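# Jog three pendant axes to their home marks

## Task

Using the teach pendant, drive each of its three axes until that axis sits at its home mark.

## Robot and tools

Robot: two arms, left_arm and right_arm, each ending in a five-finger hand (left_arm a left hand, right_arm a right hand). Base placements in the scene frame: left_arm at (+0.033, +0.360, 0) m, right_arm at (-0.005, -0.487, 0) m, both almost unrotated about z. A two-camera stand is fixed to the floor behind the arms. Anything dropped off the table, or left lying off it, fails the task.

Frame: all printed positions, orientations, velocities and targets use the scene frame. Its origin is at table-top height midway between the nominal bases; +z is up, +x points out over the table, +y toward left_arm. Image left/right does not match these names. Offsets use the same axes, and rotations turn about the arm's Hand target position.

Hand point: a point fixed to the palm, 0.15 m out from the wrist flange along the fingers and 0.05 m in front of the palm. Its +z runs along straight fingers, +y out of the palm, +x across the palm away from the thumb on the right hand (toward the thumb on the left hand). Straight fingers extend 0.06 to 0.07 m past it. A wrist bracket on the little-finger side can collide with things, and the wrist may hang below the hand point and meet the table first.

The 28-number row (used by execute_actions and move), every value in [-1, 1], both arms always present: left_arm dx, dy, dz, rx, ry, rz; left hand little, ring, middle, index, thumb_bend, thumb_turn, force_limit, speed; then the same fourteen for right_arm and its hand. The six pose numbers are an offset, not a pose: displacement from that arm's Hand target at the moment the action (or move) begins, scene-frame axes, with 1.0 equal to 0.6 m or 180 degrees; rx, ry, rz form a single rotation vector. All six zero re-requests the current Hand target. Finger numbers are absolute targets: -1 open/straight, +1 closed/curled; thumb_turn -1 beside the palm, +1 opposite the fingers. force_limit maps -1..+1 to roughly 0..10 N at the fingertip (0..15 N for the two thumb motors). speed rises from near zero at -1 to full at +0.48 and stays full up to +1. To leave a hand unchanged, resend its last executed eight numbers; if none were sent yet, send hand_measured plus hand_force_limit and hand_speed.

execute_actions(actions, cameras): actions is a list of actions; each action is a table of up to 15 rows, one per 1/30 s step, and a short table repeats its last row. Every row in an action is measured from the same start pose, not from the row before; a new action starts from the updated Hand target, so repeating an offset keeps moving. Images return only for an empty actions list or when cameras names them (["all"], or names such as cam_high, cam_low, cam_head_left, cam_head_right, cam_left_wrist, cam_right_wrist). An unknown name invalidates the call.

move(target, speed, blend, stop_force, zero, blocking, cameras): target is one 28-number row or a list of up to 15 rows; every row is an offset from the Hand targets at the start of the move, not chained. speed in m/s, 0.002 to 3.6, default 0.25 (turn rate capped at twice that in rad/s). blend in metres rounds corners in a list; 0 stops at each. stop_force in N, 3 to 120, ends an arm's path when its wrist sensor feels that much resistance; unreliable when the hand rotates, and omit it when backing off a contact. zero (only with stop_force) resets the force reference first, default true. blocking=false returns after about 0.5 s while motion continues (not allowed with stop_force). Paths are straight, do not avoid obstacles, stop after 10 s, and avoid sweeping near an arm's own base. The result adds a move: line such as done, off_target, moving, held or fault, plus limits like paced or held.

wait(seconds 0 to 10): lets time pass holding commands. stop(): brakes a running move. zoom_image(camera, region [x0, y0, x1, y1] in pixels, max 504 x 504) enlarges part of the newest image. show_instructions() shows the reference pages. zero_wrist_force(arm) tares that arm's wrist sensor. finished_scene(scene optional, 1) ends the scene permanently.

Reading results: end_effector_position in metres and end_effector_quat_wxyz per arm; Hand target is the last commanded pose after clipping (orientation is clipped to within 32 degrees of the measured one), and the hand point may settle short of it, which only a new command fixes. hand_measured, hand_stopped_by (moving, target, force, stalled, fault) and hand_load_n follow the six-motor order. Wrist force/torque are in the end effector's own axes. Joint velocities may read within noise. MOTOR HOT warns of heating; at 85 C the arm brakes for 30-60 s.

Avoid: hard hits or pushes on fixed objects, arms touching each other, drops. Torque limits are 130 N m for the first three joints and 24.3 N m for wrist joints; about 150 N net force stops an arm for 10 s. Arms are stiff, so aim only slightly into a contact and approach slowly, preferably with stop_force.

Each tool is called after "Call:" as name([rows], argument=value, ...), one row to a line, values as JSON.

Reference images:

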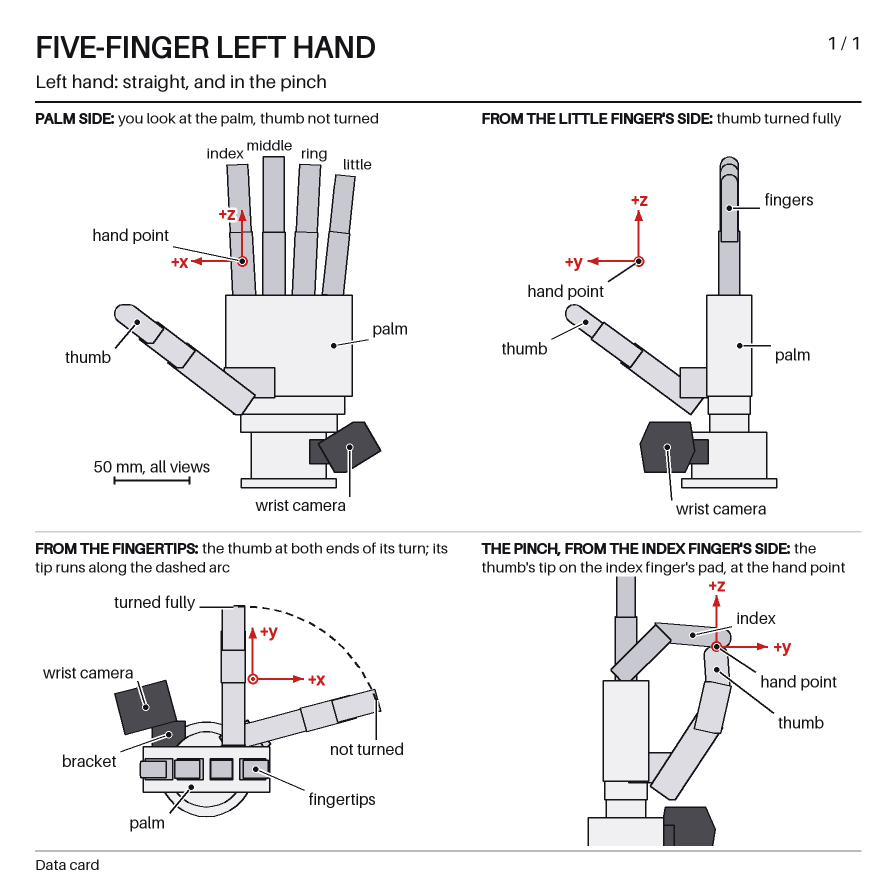

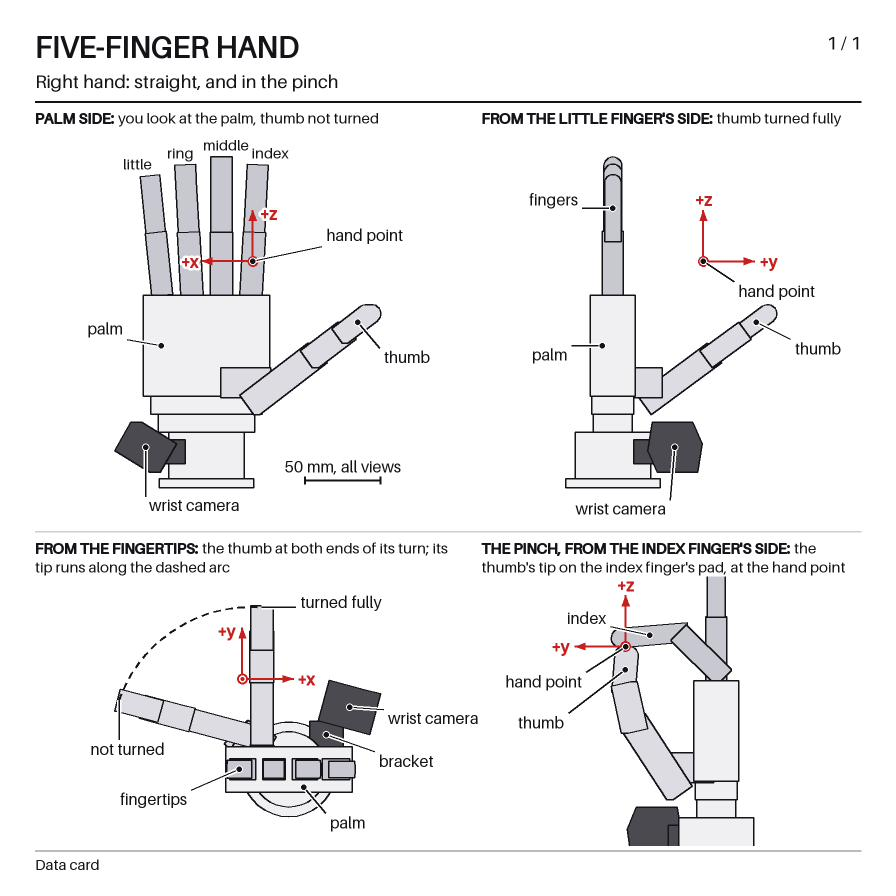

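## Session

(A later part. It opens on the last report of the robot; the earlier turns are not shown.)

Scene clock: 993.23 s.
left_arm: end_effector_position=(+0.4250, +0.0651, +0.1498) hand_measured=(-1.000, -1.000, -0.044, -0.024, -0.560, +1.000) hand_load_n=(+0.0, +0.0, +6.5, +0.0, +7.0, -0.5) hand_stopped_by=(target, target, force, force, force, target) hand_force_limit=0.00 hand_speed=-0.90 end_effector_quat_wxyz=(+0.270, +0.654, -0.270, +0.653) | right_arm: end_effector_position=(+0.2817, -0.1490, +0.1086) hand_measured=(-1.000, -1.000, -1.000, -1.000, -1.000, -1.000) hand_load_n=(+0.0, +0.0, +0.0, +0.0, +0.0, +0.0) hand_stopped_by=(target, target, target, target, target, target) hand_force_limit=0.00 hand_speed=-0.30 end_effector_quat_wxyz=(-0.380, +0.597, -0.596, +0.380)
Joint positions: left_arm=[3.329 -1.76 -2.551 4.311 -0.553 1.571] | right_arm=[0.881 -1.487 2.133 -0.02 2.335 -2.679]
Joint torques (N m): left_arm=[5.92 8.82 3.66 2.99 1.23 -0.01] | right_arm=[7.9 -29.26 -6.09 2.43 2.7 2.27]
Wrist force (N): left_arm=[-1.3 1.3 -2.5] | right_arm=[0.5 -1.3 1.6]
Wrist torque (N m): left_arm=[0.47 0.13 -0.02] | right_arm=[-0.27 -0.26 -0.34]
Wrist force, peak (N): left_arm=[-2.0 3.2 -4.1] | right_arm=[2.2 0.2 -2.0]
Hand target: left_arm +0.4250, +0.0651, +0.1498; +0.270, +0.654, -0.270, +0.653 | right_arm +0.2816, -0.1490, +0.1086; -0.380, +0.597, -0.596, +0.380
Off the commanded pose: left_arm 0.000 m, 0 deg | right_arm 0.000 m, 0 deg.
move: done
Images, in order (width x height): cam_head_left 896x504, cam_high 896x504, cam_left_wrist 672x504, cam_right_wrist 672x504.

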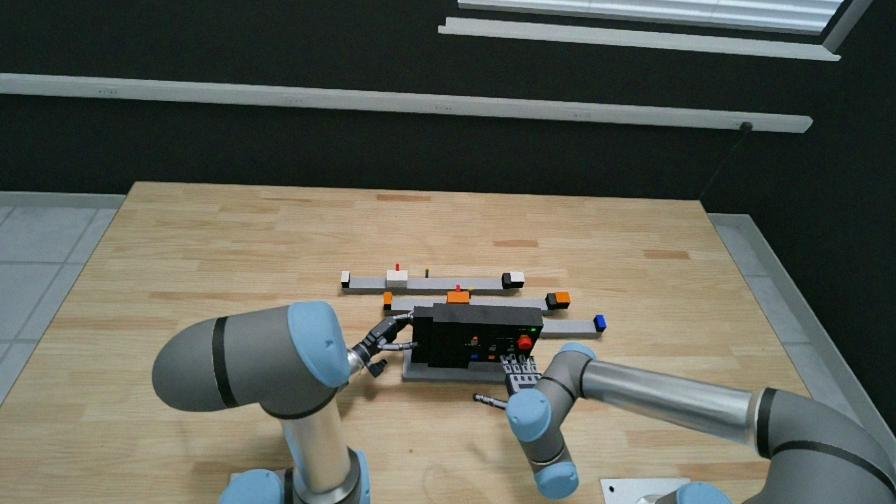

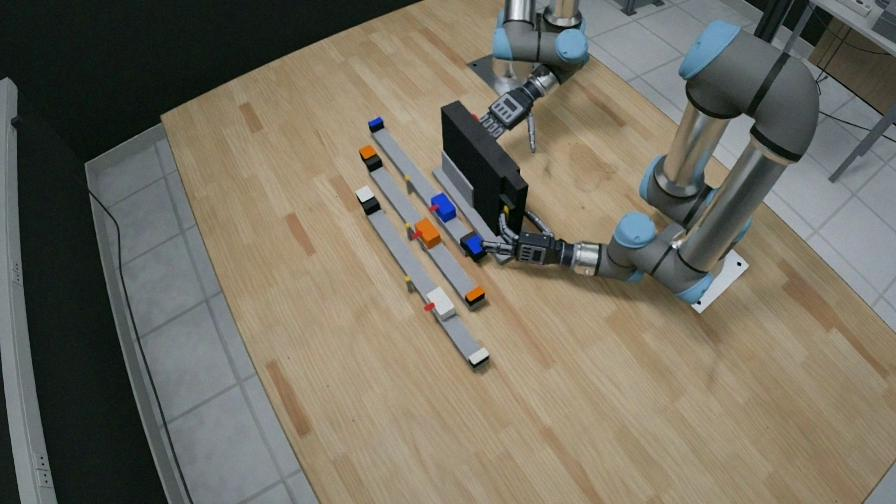

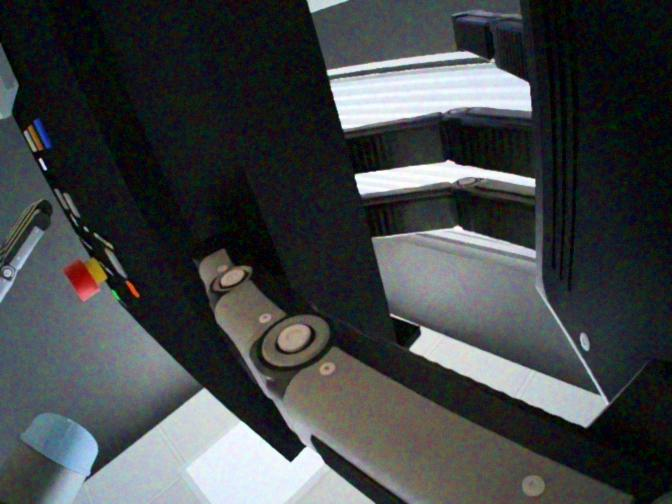

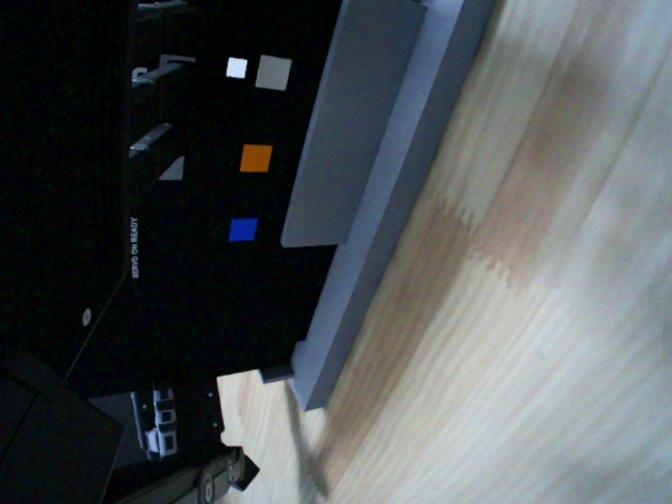

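Call:
move(target=[0, 0, 0, 0, 0, 0, -1, -1, 0.5, 0.5, 0.2, 1, 0.0, -0.9, 0.025, 0, 0, 0, 0, 0, -1, -1, -1, -1, -1, -1, 0, -0.3], speed=0.01, stop_force=6)

Call:
wait(seconds=1, cameras=["cam_high", "cam_head_left"])

Call:
move(target=[0, 0, 0, 0, 0, 0, -1, -1, 0.5, 0.5, 0.2, 1, 0.0, -0.9, -0.015, 0, 0, 0, 0, 0, -1, -1, -1, -1, -1, -1, 0, -0.3], speed=0.1, cameras=["cam_high", "cam_head_left"])

Call:
zoom_image(camera="cam_head_left", region=[380, 250, 560, 390])

Scene clock: 1005.07 s.
left_arm: end_effector_position=(+0.4250, +0.0651, +0.1498) hand_measured=(-1.000, -1.000, -0.044, -0.024, -0.560, +1.000) hand_load_n=(+0.0, +0.0, +6.0, +0.0, +9.0, +0.0) hand_stopped_by=(target, target, force, force, force, target) hand_force_limit=0.00 hand_speed=-0.90 end_effector_quat_wxyz=(+0.270, +0.654, -0.270, +0.653) | right_arm: end_effector_position=(+0.2906, -0.1490, +0.1086) hand_measured=(-1.000, -1.000, -1.000, -1.000, -1.000, -1.000) hand_load_n=(+0.0, +0.0, -1.0, +0.0, +0.0, +0.0) hand_stopped_by=(target, target, target, target, target, target) hand_force_limit=0.00 hand_speed=-0.30 end_effector_quat_wxyz=(-0.380, +0.597, -0.596, +0.380)
Joint positions: left_arm=[3.329 -1.76 -2.551 4.311 -0.553 1.571] | right_arm=[0.858 -1.485 2.128 -0.03 2.317 -2.698]
Joint torques (N m): left_arm=[4.9 9.08 3.13 2.82 1.32 0.17] | right_arm=[7.74 -28.38 -7.88 1.66 2.16 2.55]
Wrist force (N): left_arm=[-1.7 3.2 -3.8] | right_arm=[2.0 -0.3 -2.1]
Wrist torque (N m): left_arm=[0.50 0.10 -0.05] | right_arm=[-0.07 -0.09 -0.21]
Wrist force, peak (N): left_arm=[-2.0 3.5 -4.0] | right_arm=[2.5 -0.2 -8.9]
Hand target: left_arm +0.4250, +0.0651, +0.1498; +0.270, +0.654, -0.270, +0.653 | right_arm +0.2906, -0.1490, +0.1086; -0.380, +0.597, -0.596, +0.380 (not the last commanded pose)
Off the commanded pose: left_arm 0.000 m, 0 deg | right_arm 0.006 m, 0 deg.
move: contact (right_arm)

Scene clock: 1006.07 s.
left_arm: end_effector_position=(+0.4250, +0.0651, +0.1498) hand_measured=(-1.000, -1.000, -0.044, -0.024, -0.560, +1.000) hand_load_n=(+0.0, +0.0, +6.0, +0.0, +9.0, -0.5) hand_stopped_by=(target, target, force, force, force, target) hand_force_limit=0.00 hand_speed=-0.90 end_effector_quat_wxyz=(+0.270, +0.654, -0.270, +0.653) | right_arm: end_effector_position=(+0.2906, -0.1490, +0.1086) hand_measured=(-1.000, -1.000, -1.000, -1.000, -1.000, -1.000) hand_load_n=(+0.0, +0.0, -1.0, +0.0, +0.0, -0.5) hand_stopped_by=(target, target, target, target, target, target) hand_force_limit=0.00 hand_speed=-0.30 end_effector_quat_wxyz=(-0.380, +0.597, -0.596, +0.380)
Joint positions: left_arm=[3.329 -1.76 -2.551 4.311 -0.553 1.571] | right_arm=[0.858 -1.485 2.128 -0.03 2.317 -2.698]
Joint torques (N m): left_arm=[3.9 10.35 5.58 3.15 1.27 0.04] | right_arm=[7.17 -28.22 -7.91 1.67 2.15 2.57]
Wrist force (N): left_arm=[-1.3 3.1 -4.0] | right_arm=[1.9 -0.7 -2.1]
Wrist torque (N m): left_arm=[0.51 0.08 -0.04] | right_arm=[-0.07 -0.10 -0.20]
Wrist force, peak (N): left_arm=[-2.2 3.4 -4.1] | right_arm=[2.1 -0.9 -2.4]
Hand target: left_arm +0.4250, +0.0651, +0.1498; +0.270, +0.654, -0.270, +0.653 | right_arm +0.2906, -0.1490, +0.1086; -0.380, +0.597, -0.596, +0.380 (not the last commanded pose)
Off the commanded pose: left_arm 0.000 m, 0 deg | right_arm 0.006 m, 0 deg.
wait: 1.00 s; at rest by 0.17 s
Images, in order (width x height): cam_head_left 896x504, cam_high 896x504.

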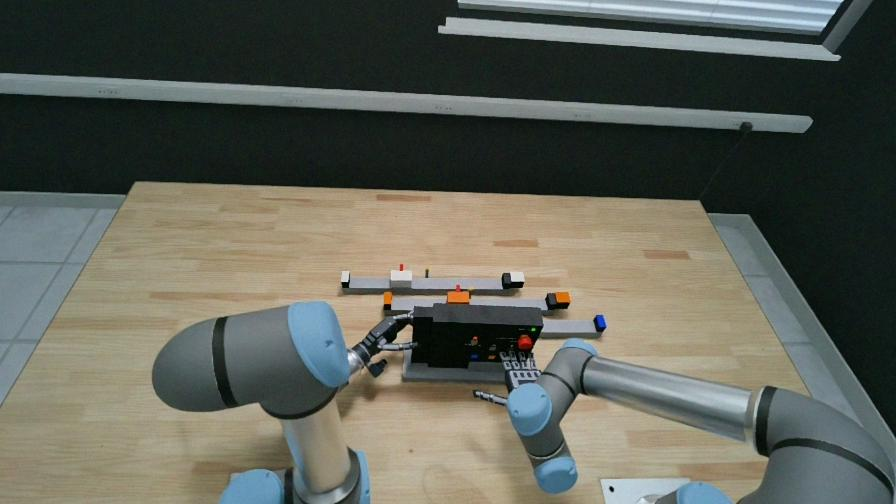

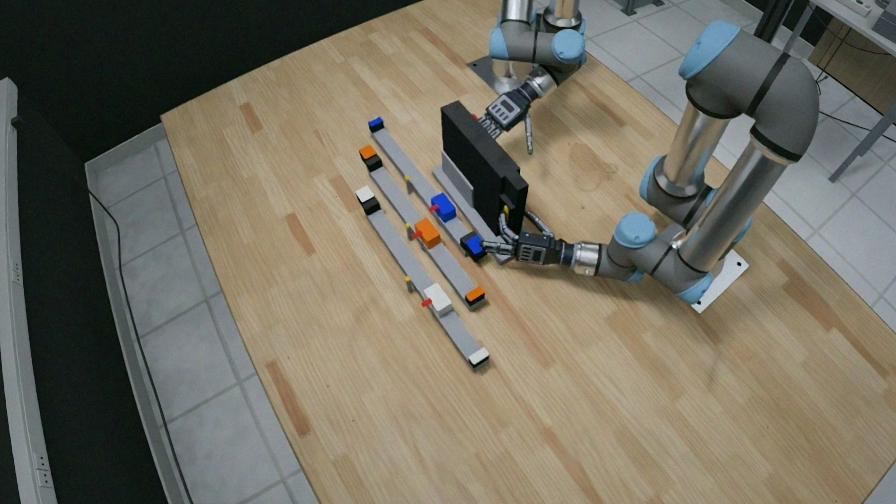

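Scene clock: 1006.87 s.
left_arm: end_effector_position=(+0.4250, +0.0651, +0.1498) hand_measured=(-1.000, -1.000, -0.044, -0.024, -0.560, +1.000) hand_load_n=(+0.0, +0.0, +6.5, +0.0, +7.0, -0.5) hand_stopped_by=(target, target, force, force, force, target) hand_force_limit=0.00 hand_speed=-0.90 end_effector_quat_wxyz=(+0.270, +0.654, -0.270, +0.653) | right_arm: end_effector_position=(+0.2817, -0.1490, +0.1086) hand_measured=(-1.000, -1.000, -1.000, -1.000, -1.000, -1.000) hand_load_n=(+0.0, -0.5, +0.0, +0.0, +0.0, +0.0) hand_stopped_by=(target, target, target, target, target, target) hand_force_limit=0.00 hand_speed=-0.30 end_effector_quat_wxyz=(-0.380, +0.597, -0.596, +0.380)
Joint positions: left_arm=[3.329 -1.76 -2.551 4.311 -0.553 1.571] | right_arm=[0.881 -1.487 2.133 -0.02 2.335 -2.679]
Joint torques (N m): left_arm=[5.04 9.82 3.75 3.24 1.26 0.09] | right_arm=[8.59 -28.07 -6.14 2.41 2.39 2.71]
Wrist force (N): left_arm=[-1.6 1.5 -2.6] | right_arm=[0.5 -1.4 1.9]
Wrist torque (N m): left_arm=[0.50 0.09 -0.01] | right_arm=[-0.31 -0.27 -0.34]
Wrist force, peak (N): left_arm=[-2.1 3.3 -4.0] | right_arm=[2.3 0.4 -1.8]
Hand target: left_arm +0.4250, +0.0651, +0.1498; +0.270, +0.654, -0.270, +0.653 | right_arm +0.2816, -0.1490, +0.1086; -0.380, +0.597, -0.596, +0.380
Off the commanded pose: left_arm 0.000 m, 0 deg | right_arm 0.000 m, 0 deg.
move: done
Images, in order (width x height): cam_head_left 896x504, cam_high 896x504.

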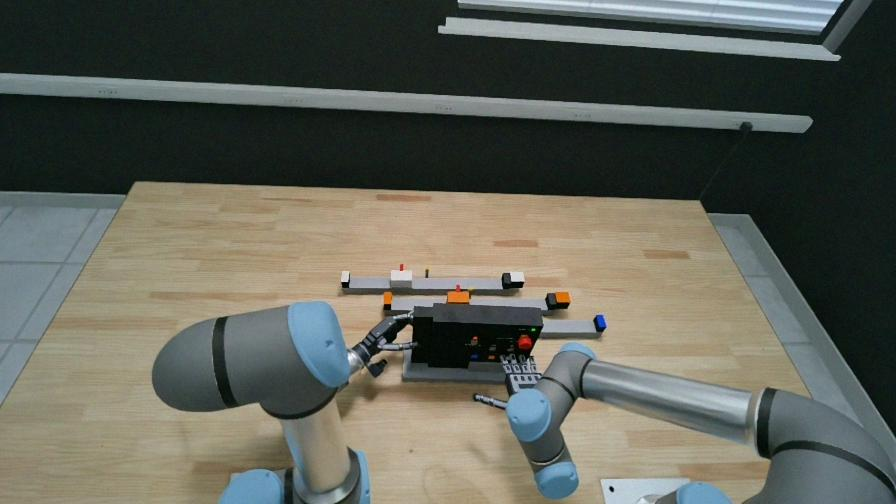

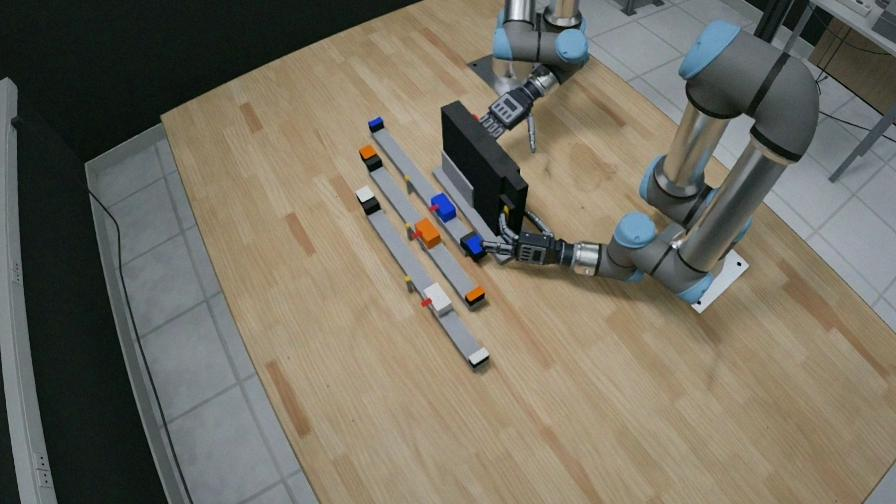

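Scaled by 2.800 from the camera's 896x504 image, which has a finer 1280x720 frame.

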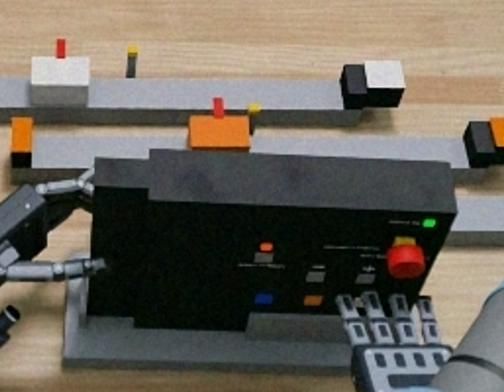

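Call:
move(target=[0, 0, 0, 0, 0, 0, -1, -1, 0.5, 0.5, 0.2, 1, 0.0, -0.9, 0.025, 0, 0, 0, 0, 0, -1, -1, -1, -1, -1, -1, 0, -0.3], speed=0.01, stop_force=6, cameras=["cam_head_left"])

Call:
wait(seconds=3, cameras=["cam_head_left"])

Call:
move(target=[0, 0, 0, 0, 0, 0, -1, -1, 0.5, 0.5, 0.2, 1, 0.0, -0.9, -0.015, 0, 0, 0, 0, 0, -1, -1, -1, -1, -1, -1, 0, -0.3], speed=0.1, cameras=["cam_high", "cam_head_left"])

Call:
zoom_image(camera="cam_head_left", region=[380, 250, 560, 390])

Call:
zoom_image(camera="cam_high", region=[390, 265, 470, 325])

Scene clock: 1022.30 s.
left_arm: end_effector_position=(+0.4250, +0.0651, +0.1498) hand_measured=(-1.000, -1.000, -0.044, -0.024, -0.560, +1.000) hand_load_n=(+0.0, +0.0, +6.0, +0.0, +9.0, +0.0) hand_stopped_by=(target, target, force, force, force, target) hand_force_limit=0.00 hand_speed=-0.90 end_effector_quat_wxyz=(+0.270, +0.654, -0.270, +0.653) | right_arm: end_effector_position=(+0.2905, -0.1490, +0.1086) hand_measured=(-1.000, -1.000, -1.000, -1.000, -1.000, -1.000) hand_load_n=(+0.0, +0.0, -1.0, +0.0, +0.0, +0.0) hand_stopped_by=(target, target, target, target, target, target) hand_force_limit=0.00 hand_speed=-0.30 end_effector_quat_wxyz=(-0.379, +0.597, -0.596, +0.380)
Joint positions: left_arm=[3.329 -1.76 -2.551 4.311 -0.553 1.571] | right_arm=[0.858 -1.485 2.128 -0.03 2.317 -2.698]
Joint torques (N m): left_arm=[5.27 10.31 4.35 3.09 1.23 0.17] | right_arm=[7.26 -28.09 -8.44 1.69 2.19 2.53]
Wrist force (N): left_arm=[-1.7 3.1 -3.8] | right_arm=[2.0 -0.3 -2.2]
Wrist torque (N m): left_arm=[0.50 0.12 -0.05] | right_arm=[-0.05 -0.11 -0.19]
Wrist force, peak (N): left_arm=[-2.3 3.5 -3.9] | right_arm=[2.3 -0.4 -8.7]
Hand target: left_arm +0.4250, +0.0651, +0.1498; +0.270, +0.654, -0.270, +0.653 | right_arm +0.2905, -0.1490, +0.1086; -0.379, +0.597, -0.596, +0.380 (not the last commanded pose)
Off the commanded pose: left_arm 0.000 m, 0 deg | right_arm 0.006 m, 0 deg.
move: contact (right_arm)
Images, in order (width x height): cam_head_left 896x504.

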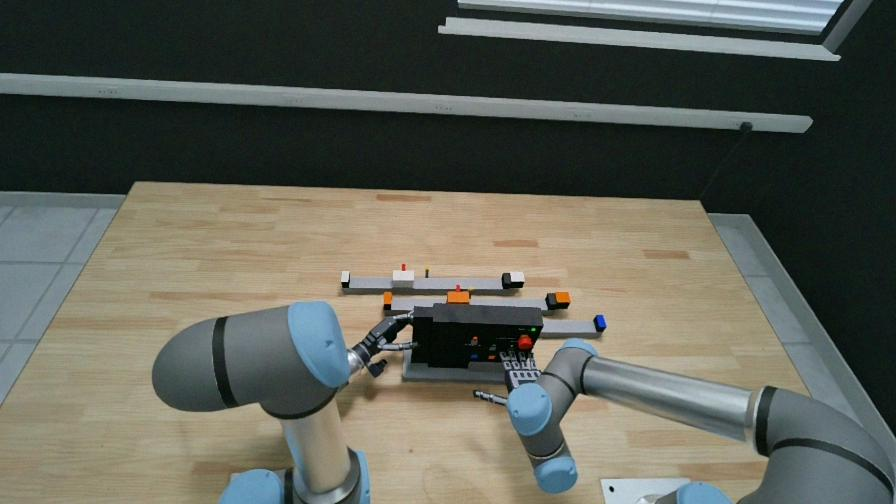

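Scene clock: 1025.30 s.
left_arm: end_effector_position=(+0.4250, +0.0651, +0.1498) hand_measured=(-1.000, -1.000, -0.044, -0.024, -0.560, +1.000) hand_load_n=(+0.0, +0.0, +6.5, +0.5, +9.0, -0.5) hand_stopped_by=(target, target, force, force, force, target) hand_force_limit=0.00 hand_speed=-0.90 end_effector_quat_wxyz=(+0.270, +0.654, -0.270, +0.653) | right_arm: end_effector_position=(+0.2905, -0.1490, +0.1086) hand_measured=(-1.000, -1.000, -1.000, -1.000, -1.000, -1.000) hand_load_n=(+0.0, +0.0, -1.0, +0.0, +0.0, +0.0) hand_stopped_by=(target, target, target, target, target, target) hand_force_limit=0.00 hand_speed=-0.30 end_effector_quat_wxyz=(-0.379, +0.597, -0.596, +0.380)
Joint positions: left_arm=[3.329 -1.76 -2.551 4.311 -0.553 1.571] | right_arm=[0.858 -1.485 2.128 -0.03 2.317 -2.698]
Joint torques (N m): left_arm=[5.07 9.54 4.94 3.02 1.24 0.41] | right_arm=[8.13 -28.42 -7.86 1.58 2.13 2.44]
Wrist force (N): left_arm=[-1.8 3.2 -3.8] | right_arm=[1.8 0.1 -2.0]
Wrist torque (N m): left_arm=[0.50 0.10 -0.04] | right_arm=[-0.05 -0.07 -0.21]
Wrist force, peak (N): left_arm=[-2.2 3.5 -4.0] | right_arm=[2.1 -0.7 -2.3]
Hand target: left_arm +0.4250, +0.0651, +0.1498; +0.270, +0.654, -0.270, +0.653 | right_arm +0.2905, -0.1490, +0.1086; -0.379, +0.597, -0.596, +0.380 (not the last commanded pose)
Off the commanded pose: left_arm 0.000 m, 0 deg | right_arm 0.006 m, 0 deg.
wait: 3.00 s; at rest by 0.17 s
Images, in order (width x height): cam_head_left 896x504.

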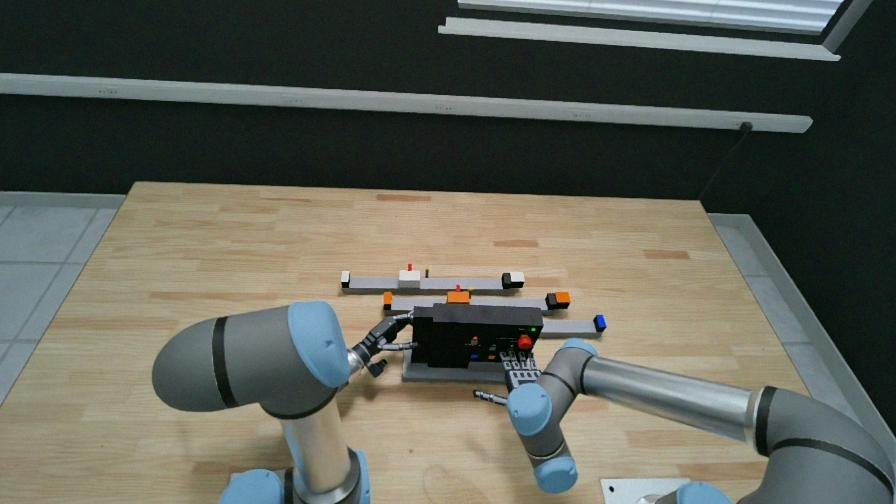

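Scene clock: 1026.10 s.
left_arm: end_effector_position=(+0.4250, +0.0651, +0.1498) hand_measured=(-1.000, -1.000, -0.044, -0.024, -0.560, +1.000) hand_load_n=(+0.0, +0.0, +6.5, +0.0, +6.5, -0.5) hand_stopped_by=(target, target, force, force, force, target) hand_force_limit=0.00 hand_speed=-0.90 end_effector_quat_wxyz=(+0.270, +0.654, -0.270, +0.653) | right_arm: end_effector_position=(+0.2817, -0.1490, +0.1086) hand_measured=(-1.000, -1.000, -1.000, -1.000, -1.000, -1.000) hand_load_n=(+0.0, +0.0, -0.5, +0.0, +0.0, +0.0) hand_stopped_by=(target, target, target, target, target, target) hand_force_limit=0.00 hand_speed=-0.30 end_effector_quat_wxyz=(-0.379, +0.597, -0.596, +0.380)
Joint positions: left_arm=[3.329 -1.76 -2.551 4.311 -0.553 1.571] | right_arm=[0.881 -1.487 2.133 -0.02 2.335 -2.679]
Joint torques (N m): left_arm=[4.51 9.87 3.79 3.11 1.37 0.47] | right_arm=[9.5 -28.11 -6.44 2.29 2.54 2.78]
Wrist force (N): left_arm=[-1.4 1.4 -2.5] | right_arm=[0.6 -1.3 1.5]
Wrist torque (N m): left_arm=[0.50 0.13 -0.03] | right_arm=[-0.26 -0.27 -0.34]
Wrist force, peak (N): left_arm=[-2.2 3.4 -4.0] | right_arm=[1.9 -1.0 -2.3]
Hand target: left_arm +0.4250, +0.0651, +0.1498; +0.270, +0.654, -0.270, +0.653 | right_arm +0.2815, -0.1490, +0.1086; -0.379, +0.597, -0.596, +0.380
Off the commanded pose: left_arm 0.000 m, 0 deg | right_arm 0.000 m, 0 deg.
move: done
Images, in order (width x height): cam_head_left 896x504, cam_high 896x504.

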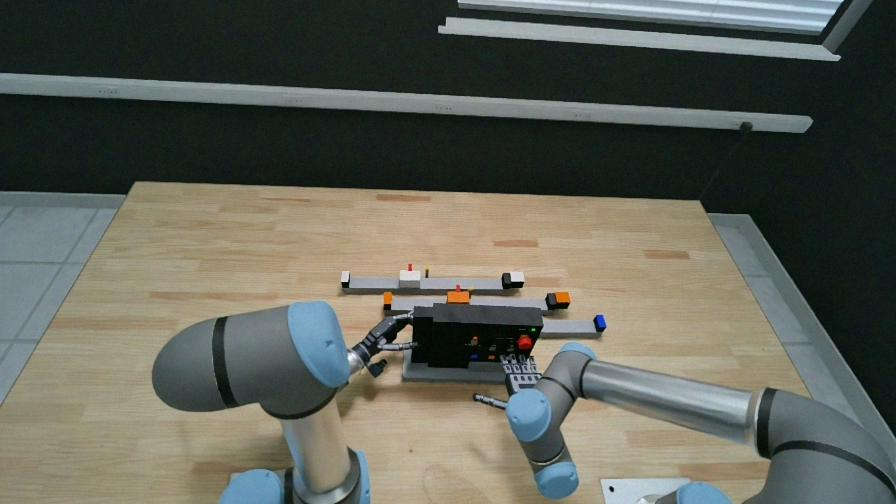

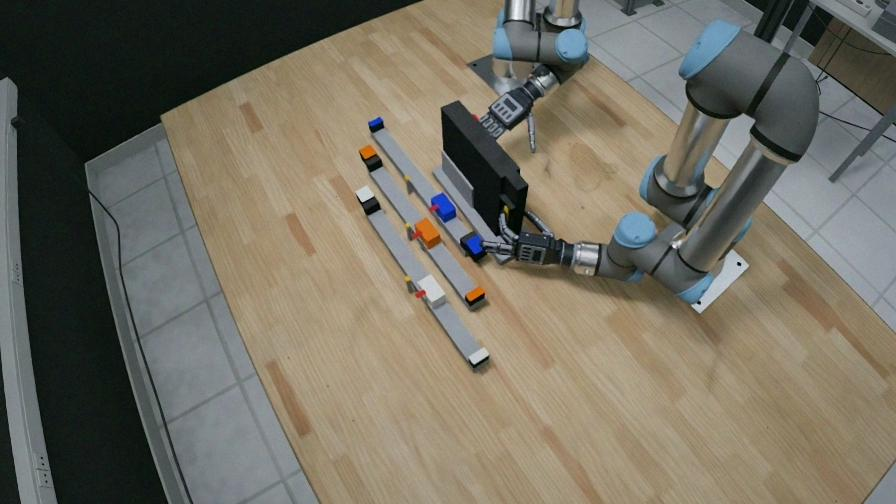

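Scaled by 2.800 from the camera's 896x504 image, which has a finer 1280x720 frame.

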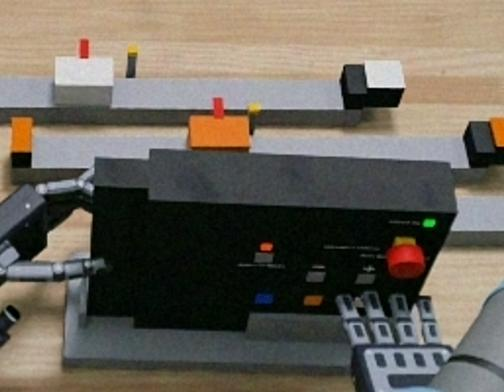

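Scaled by 6.300 from the camera's 896x504 image, which has a finer 1280x720 frame.

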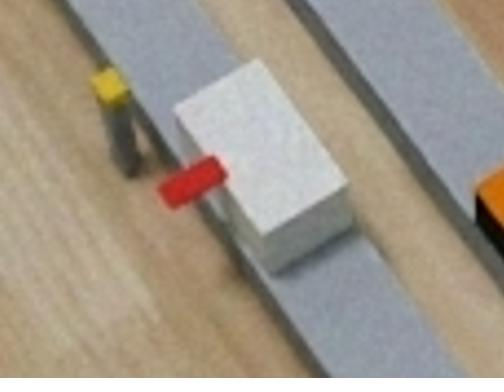

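Call:
move(target=[0, 0, 0, 0, 0, 0, -1, -1, 0.5, 0.5, 0.2, 1, 0.0, -0.9, 0.025, 0, 0, 0, 0, 0, -1, -1, -1, -1, -1, -1, 0, -0.3], speed=0.01, stop_force=6)

Call:
wait(seconds=6)

Call:
move(target=[0, 0, 0, 0, 0, 0, -1, -1, 0.5, 0.5, 0.2, 1, 0.0, -0.9, -0.015, 0, 0, 0, 0, 0, -1, -1, -1, -1, -1, -1, 0, -0.3], speed=0.1, cameras=["cam_high", "cam_head_left", "cam_head_right", "cam_low"])

Call:
zoom_image(camera="cam_head_left", region=[380, 250, 560, 390])

Call:
zoom_image(camera="cam_high", region=[390, 265, 470, 325])

Call:
zoom_image(camera="cam_low", region=[460, 280, 610, 380])

Call:
zoom_image(camera="cam_head_right", region=[380, 250, 480, 310])

Scene clock: 1042.57 s.
left_arm: end_effector_position=(+0.4250, +0.0651, +0.1498) hand_measured=(-1.000, -1.000, -0.044, -0.024, -0.560, +1.000) hand_load_n=(-0.5, +0.0, +6.0, +0.0, +9.0, -0.5) hand_stopped_by=(target, target, force, force, force, target) hand_force_limit=0.00 hand_speed=-0.90 end_effector_quat_wxyz=(+0.270, +0.654, -0.270, +0.653) | right_arm: end_effector_position=(+0.2905, -0.1490, +0.1086) hand_measured=(-1.000, -1.000, -1.000, -1.000, -1.000, -1.000) hand_load_n=(+0.0, +0.0, -1.0, +0.0, +0.0, +0.0) hand_stopped_by=(target, target, target, target, target, target) hand_force_limit=0.00 hand_speed=-0.30 end_effector_quat_wxyz=(-0.379, +0.597, -0.596, +0.380)
Joint positions: left_arm=[3.329 -1.76 -2.551 4.311 -0.553 1.571] | right_arm=[0.858 -1.485 2.128 -0.03 2.317 -2.697]
Joint torques (N m): left_arm=[4.05 10.2 4.61 2.99 1.4 0.53] | right_arm=[7.49 -28.42 -7.39 1.69 2.14 2.53]
Wrist force (N): left_arm=[-1.6 3.3 -4.1] | right_arm=[1.9 -0.4 -2.1]
Wrist torque (N m): left_arm=[0.53 0.10 -0.05] | right_arm=[-0.06 -0.09 -0.21]
Wrist force, peak (N): left_arm=[-2.1 3.4 -4.0] | right_arm=[2.4 0.2 -8.4]
Hand target: left_arm +0.4250, +0.0651, +0.1498; +0.270, +0.654, -0.270, +0.653 | right_arm +0.2905, -0.1490, +0.1086; -0.379, +0.597, -0.596, +0.380 (not the last commanded pose)
Off the commanded pose: left_arm 0.000 m, 0 deg | right_arm 0.006 m, 0 deg.
move: contact (right_arm)

Scene clock: 1048.57 s.
left_arm: end_effector_position=(+0.4250, +0.0651, +0.1498) hand_measured=(-1.000, -1.000, -0.044, -0.024, -0.560, +1.000) hand_load_n=(+0.0, +0.0, +6.0, +0.0, +9.0, -0.5) hand_stopped_by=(target, target, force, force, force, target) hand_force_limit=0.00 hand_speed=-0.90 end_effector_quat_wxyz=(+0.270, +0.654, -0.270, +0.653) | right_arm: end_effector_position=(+0.2905, -0.1490, +0.1086) hand_measured=(-1.000, -1.000, -1.000, -1.000, -1.000, -1.000) hand_load_n=(+0.0, +0.0, -1.0, +0.0, +0.0, -0.5) hand_stopped_by=(target, target, target, target, target, target) hand_force_limit=0.00 hand_speed=-0.30 end_effector_quat_wxyz=(-0.379, +0.597, -0.596, +0.380)
Joint positions: left_arm=[3.329 -1.76 -2.551 4.311 -0.553 1.571] | right_arm=[0.858 -1.485 2.128 -0.03 2.317 -2.697]
Joint torques (N m): left_arm=[4.9 9.72 3.68 2.91 1.25 0.5] | right_arm=[8.05 -28.34 -8.88 1.56 2.07 2.52]
Wrist force (N): left_arm=[-2.1 3.5 -3.9] | right_arm=[2.1 0.3 -2.0]
Wrist torque (N m): left_arm=[0.53 0.11 -0.05] | right_arm=[-0.03 -0.10 -0.19]
Wrist force, peak (N): left_arm=[-2.2 3.7 -3.9] | right_arm=[2.0 -1.1 -2.3]
Hand target: left_arm +0.4250, +0.0651, +0.1498; +0.270, +0.654, -0.270, +0.653 | right_arm +0.2905, -0.1490, +0.1086; -0.379, +0.597, -0.596, +0.380 (not the last commanded pose)
Off the commanded pose: left_arm 0.000 m, 0 deg | right_arm 0.006 m, 0 deg.
wait: 6.00 s; at rest by 0.17 s

Scene clock: 1049.37 s.
left_arm: end_effector_position=(+0.4250, +0.0651, +0.1498) hand_measured=(-1.000, -1.000, -0.044, -0.024, -0.560, +1.000) hand_load_n=(-0.5, -0.5, +6.5, +0.0, +6.5, +0.0) hand_stopped_by=(target, target, force, force, force, target) hand_force_limit=0.00 hand_speed=-0.90 end_effector_quat_wxyz=(+0.270, +0.654, -0.270, +0.653) | right_arm: end_effector_position=(+0.2816, -0.1490, +0.1086) hand_measured=(-1.000, -1.000, -1.000, -1.000, -1.000, -1.000) hand_load_n=(+0.0, +0.0, +0.0, -0.5, +0.0, +0.0) hand_stopped_by=(target, target, target, target, target, target) hand_force_limit=0.00 hand_speed=-0.30 end_effector_quat_wxyz=(-0.379, +0.597, -0.596, +0.380)
Joint positions: left_arm=[3.329 -1.76 -2.551 4.311 -0.553 1.571] | right_arm=[0.881 -1.487 2.133 -0.02 2.336 -2.679]
Joint torques (N m): left_arm=[4.27 11.32 2.83 3.09 1.32 0.35] | right_arm=[9.09 -28.17 -6.66 2.28 2.36 2.45]
Wrist force (N): left_arm=[-1.2 1.3 -2.6] | right_arm=[0.5 -1.3 1.9]
Wrist torque (N m): left_arm=[0.50 0.10 -0.01] | right_arm=[-0.28 -0.28 -0.34]
Wrist force, peak (N): left_arm=[-2.0 3.4 -3.8] | right_arm=[2.0 -0.8 -2.2]
Hand target: left_arm +0.4250, +0.0651, +0.1498; +0.270, +0.654, -0.270, +0.653 | right_arm +0.2815, -0.1490, +0.1086; -0.379, +0.597, -0.596, +0.380
Off the commanded pose: left_arm 0.000 m, 0 deg | right_arm 0.000 m, 0 deg.
move: done
Images, in order (width x height): cam_head_left 896x504, cam_head_right 896x504, cam_high 896x504, cam_low 896x504.

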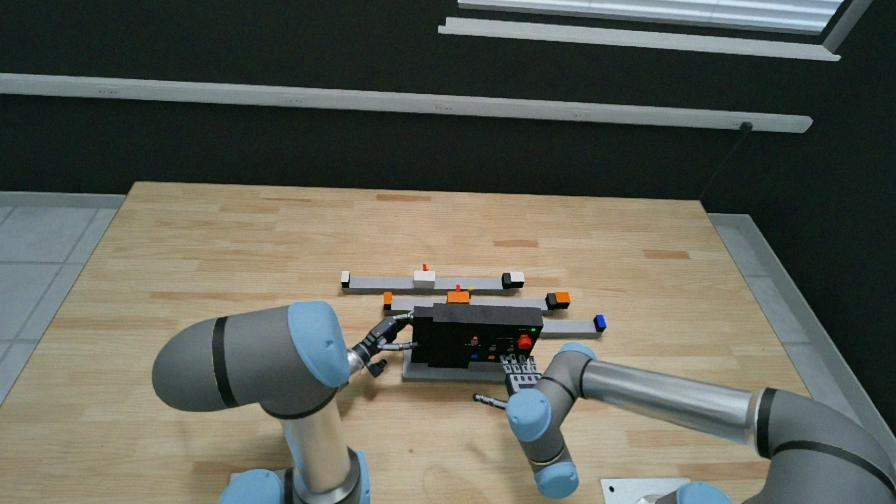

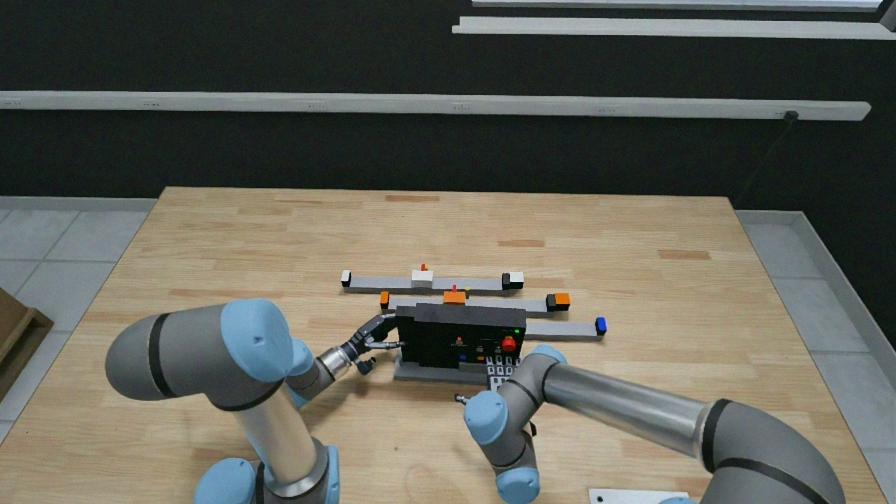

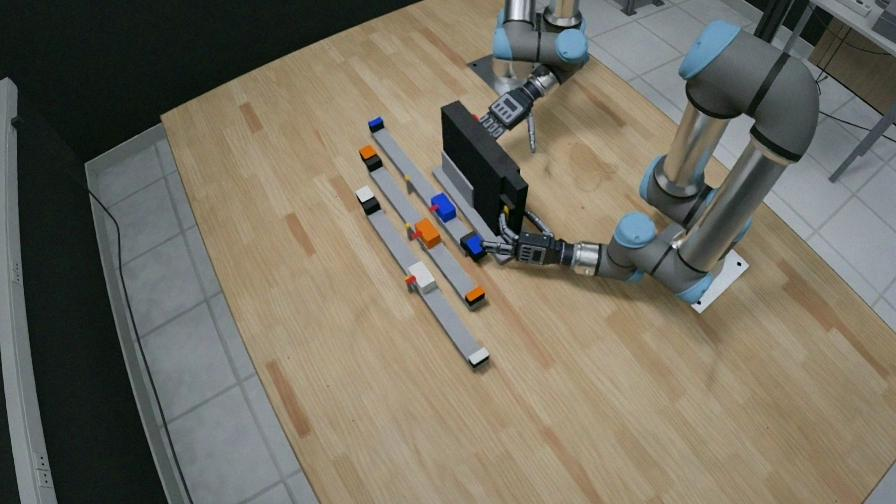

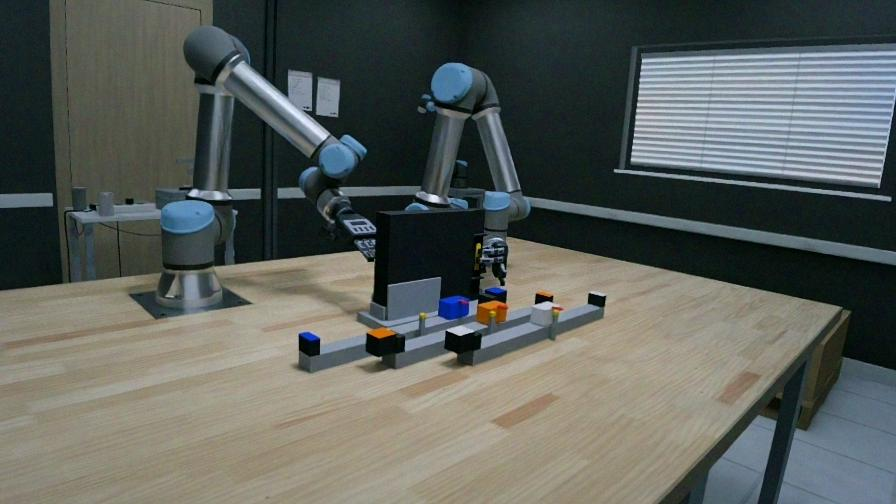

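Scaled by 2.800 from the camera's 896x504 image, which has a finer 1280x720 frame.

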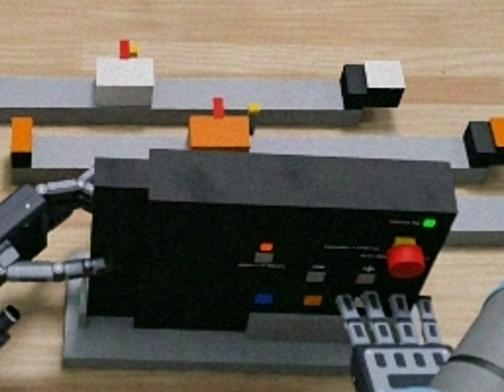

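Scaled by 6.300 from the camera's 896x504 image, which has a finer 1280x720 frame.

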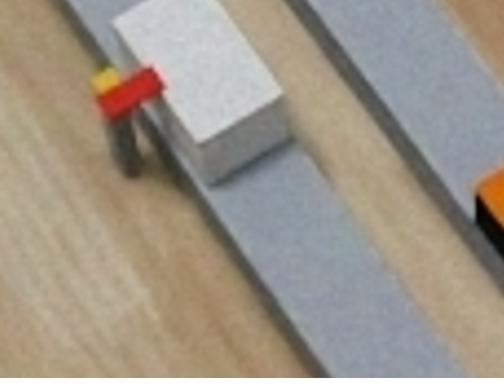

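Scaled by 3.360 from the camera's 896x504 image, which has a finer 1280x720 frame.

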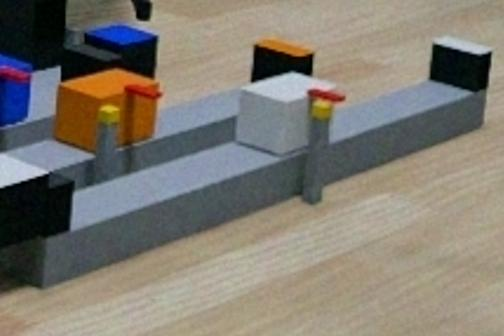

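Scaled by 5.040 from the camera's 896x504 image, which has a finer 1280x720 frame.

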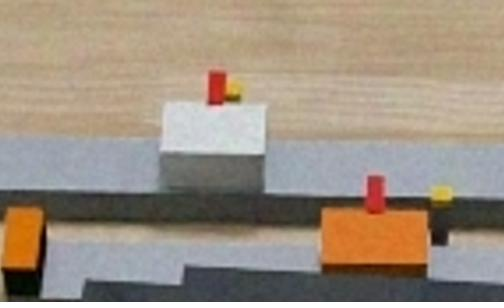

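Call:
zoom_image(camera="cam_head_left", region=[405, 255, 445, 295])

Call:
zoom_image(camera="cam_high", region=[395, 265, 435, 305])

Call:
zoom_image(camera="cam_low", region=[530, 295, 580, 345])

Scaled by 12.600 from the camera's 896x504 image, which has a finer 1280x720 frame.

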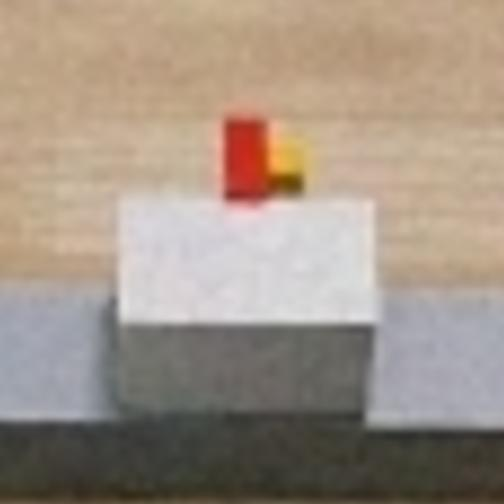

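Scaled by 12.600 from the camera's 896x504 image, which has a finer 1280x720 frame.

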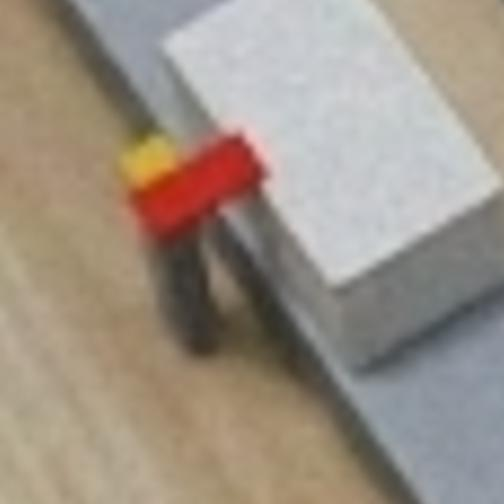

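Scaled by 10.080 from the camera's 896x504 image, which has a finer 1280x720 frame.

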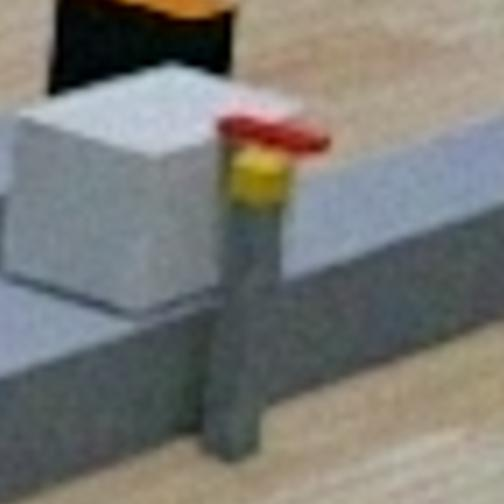

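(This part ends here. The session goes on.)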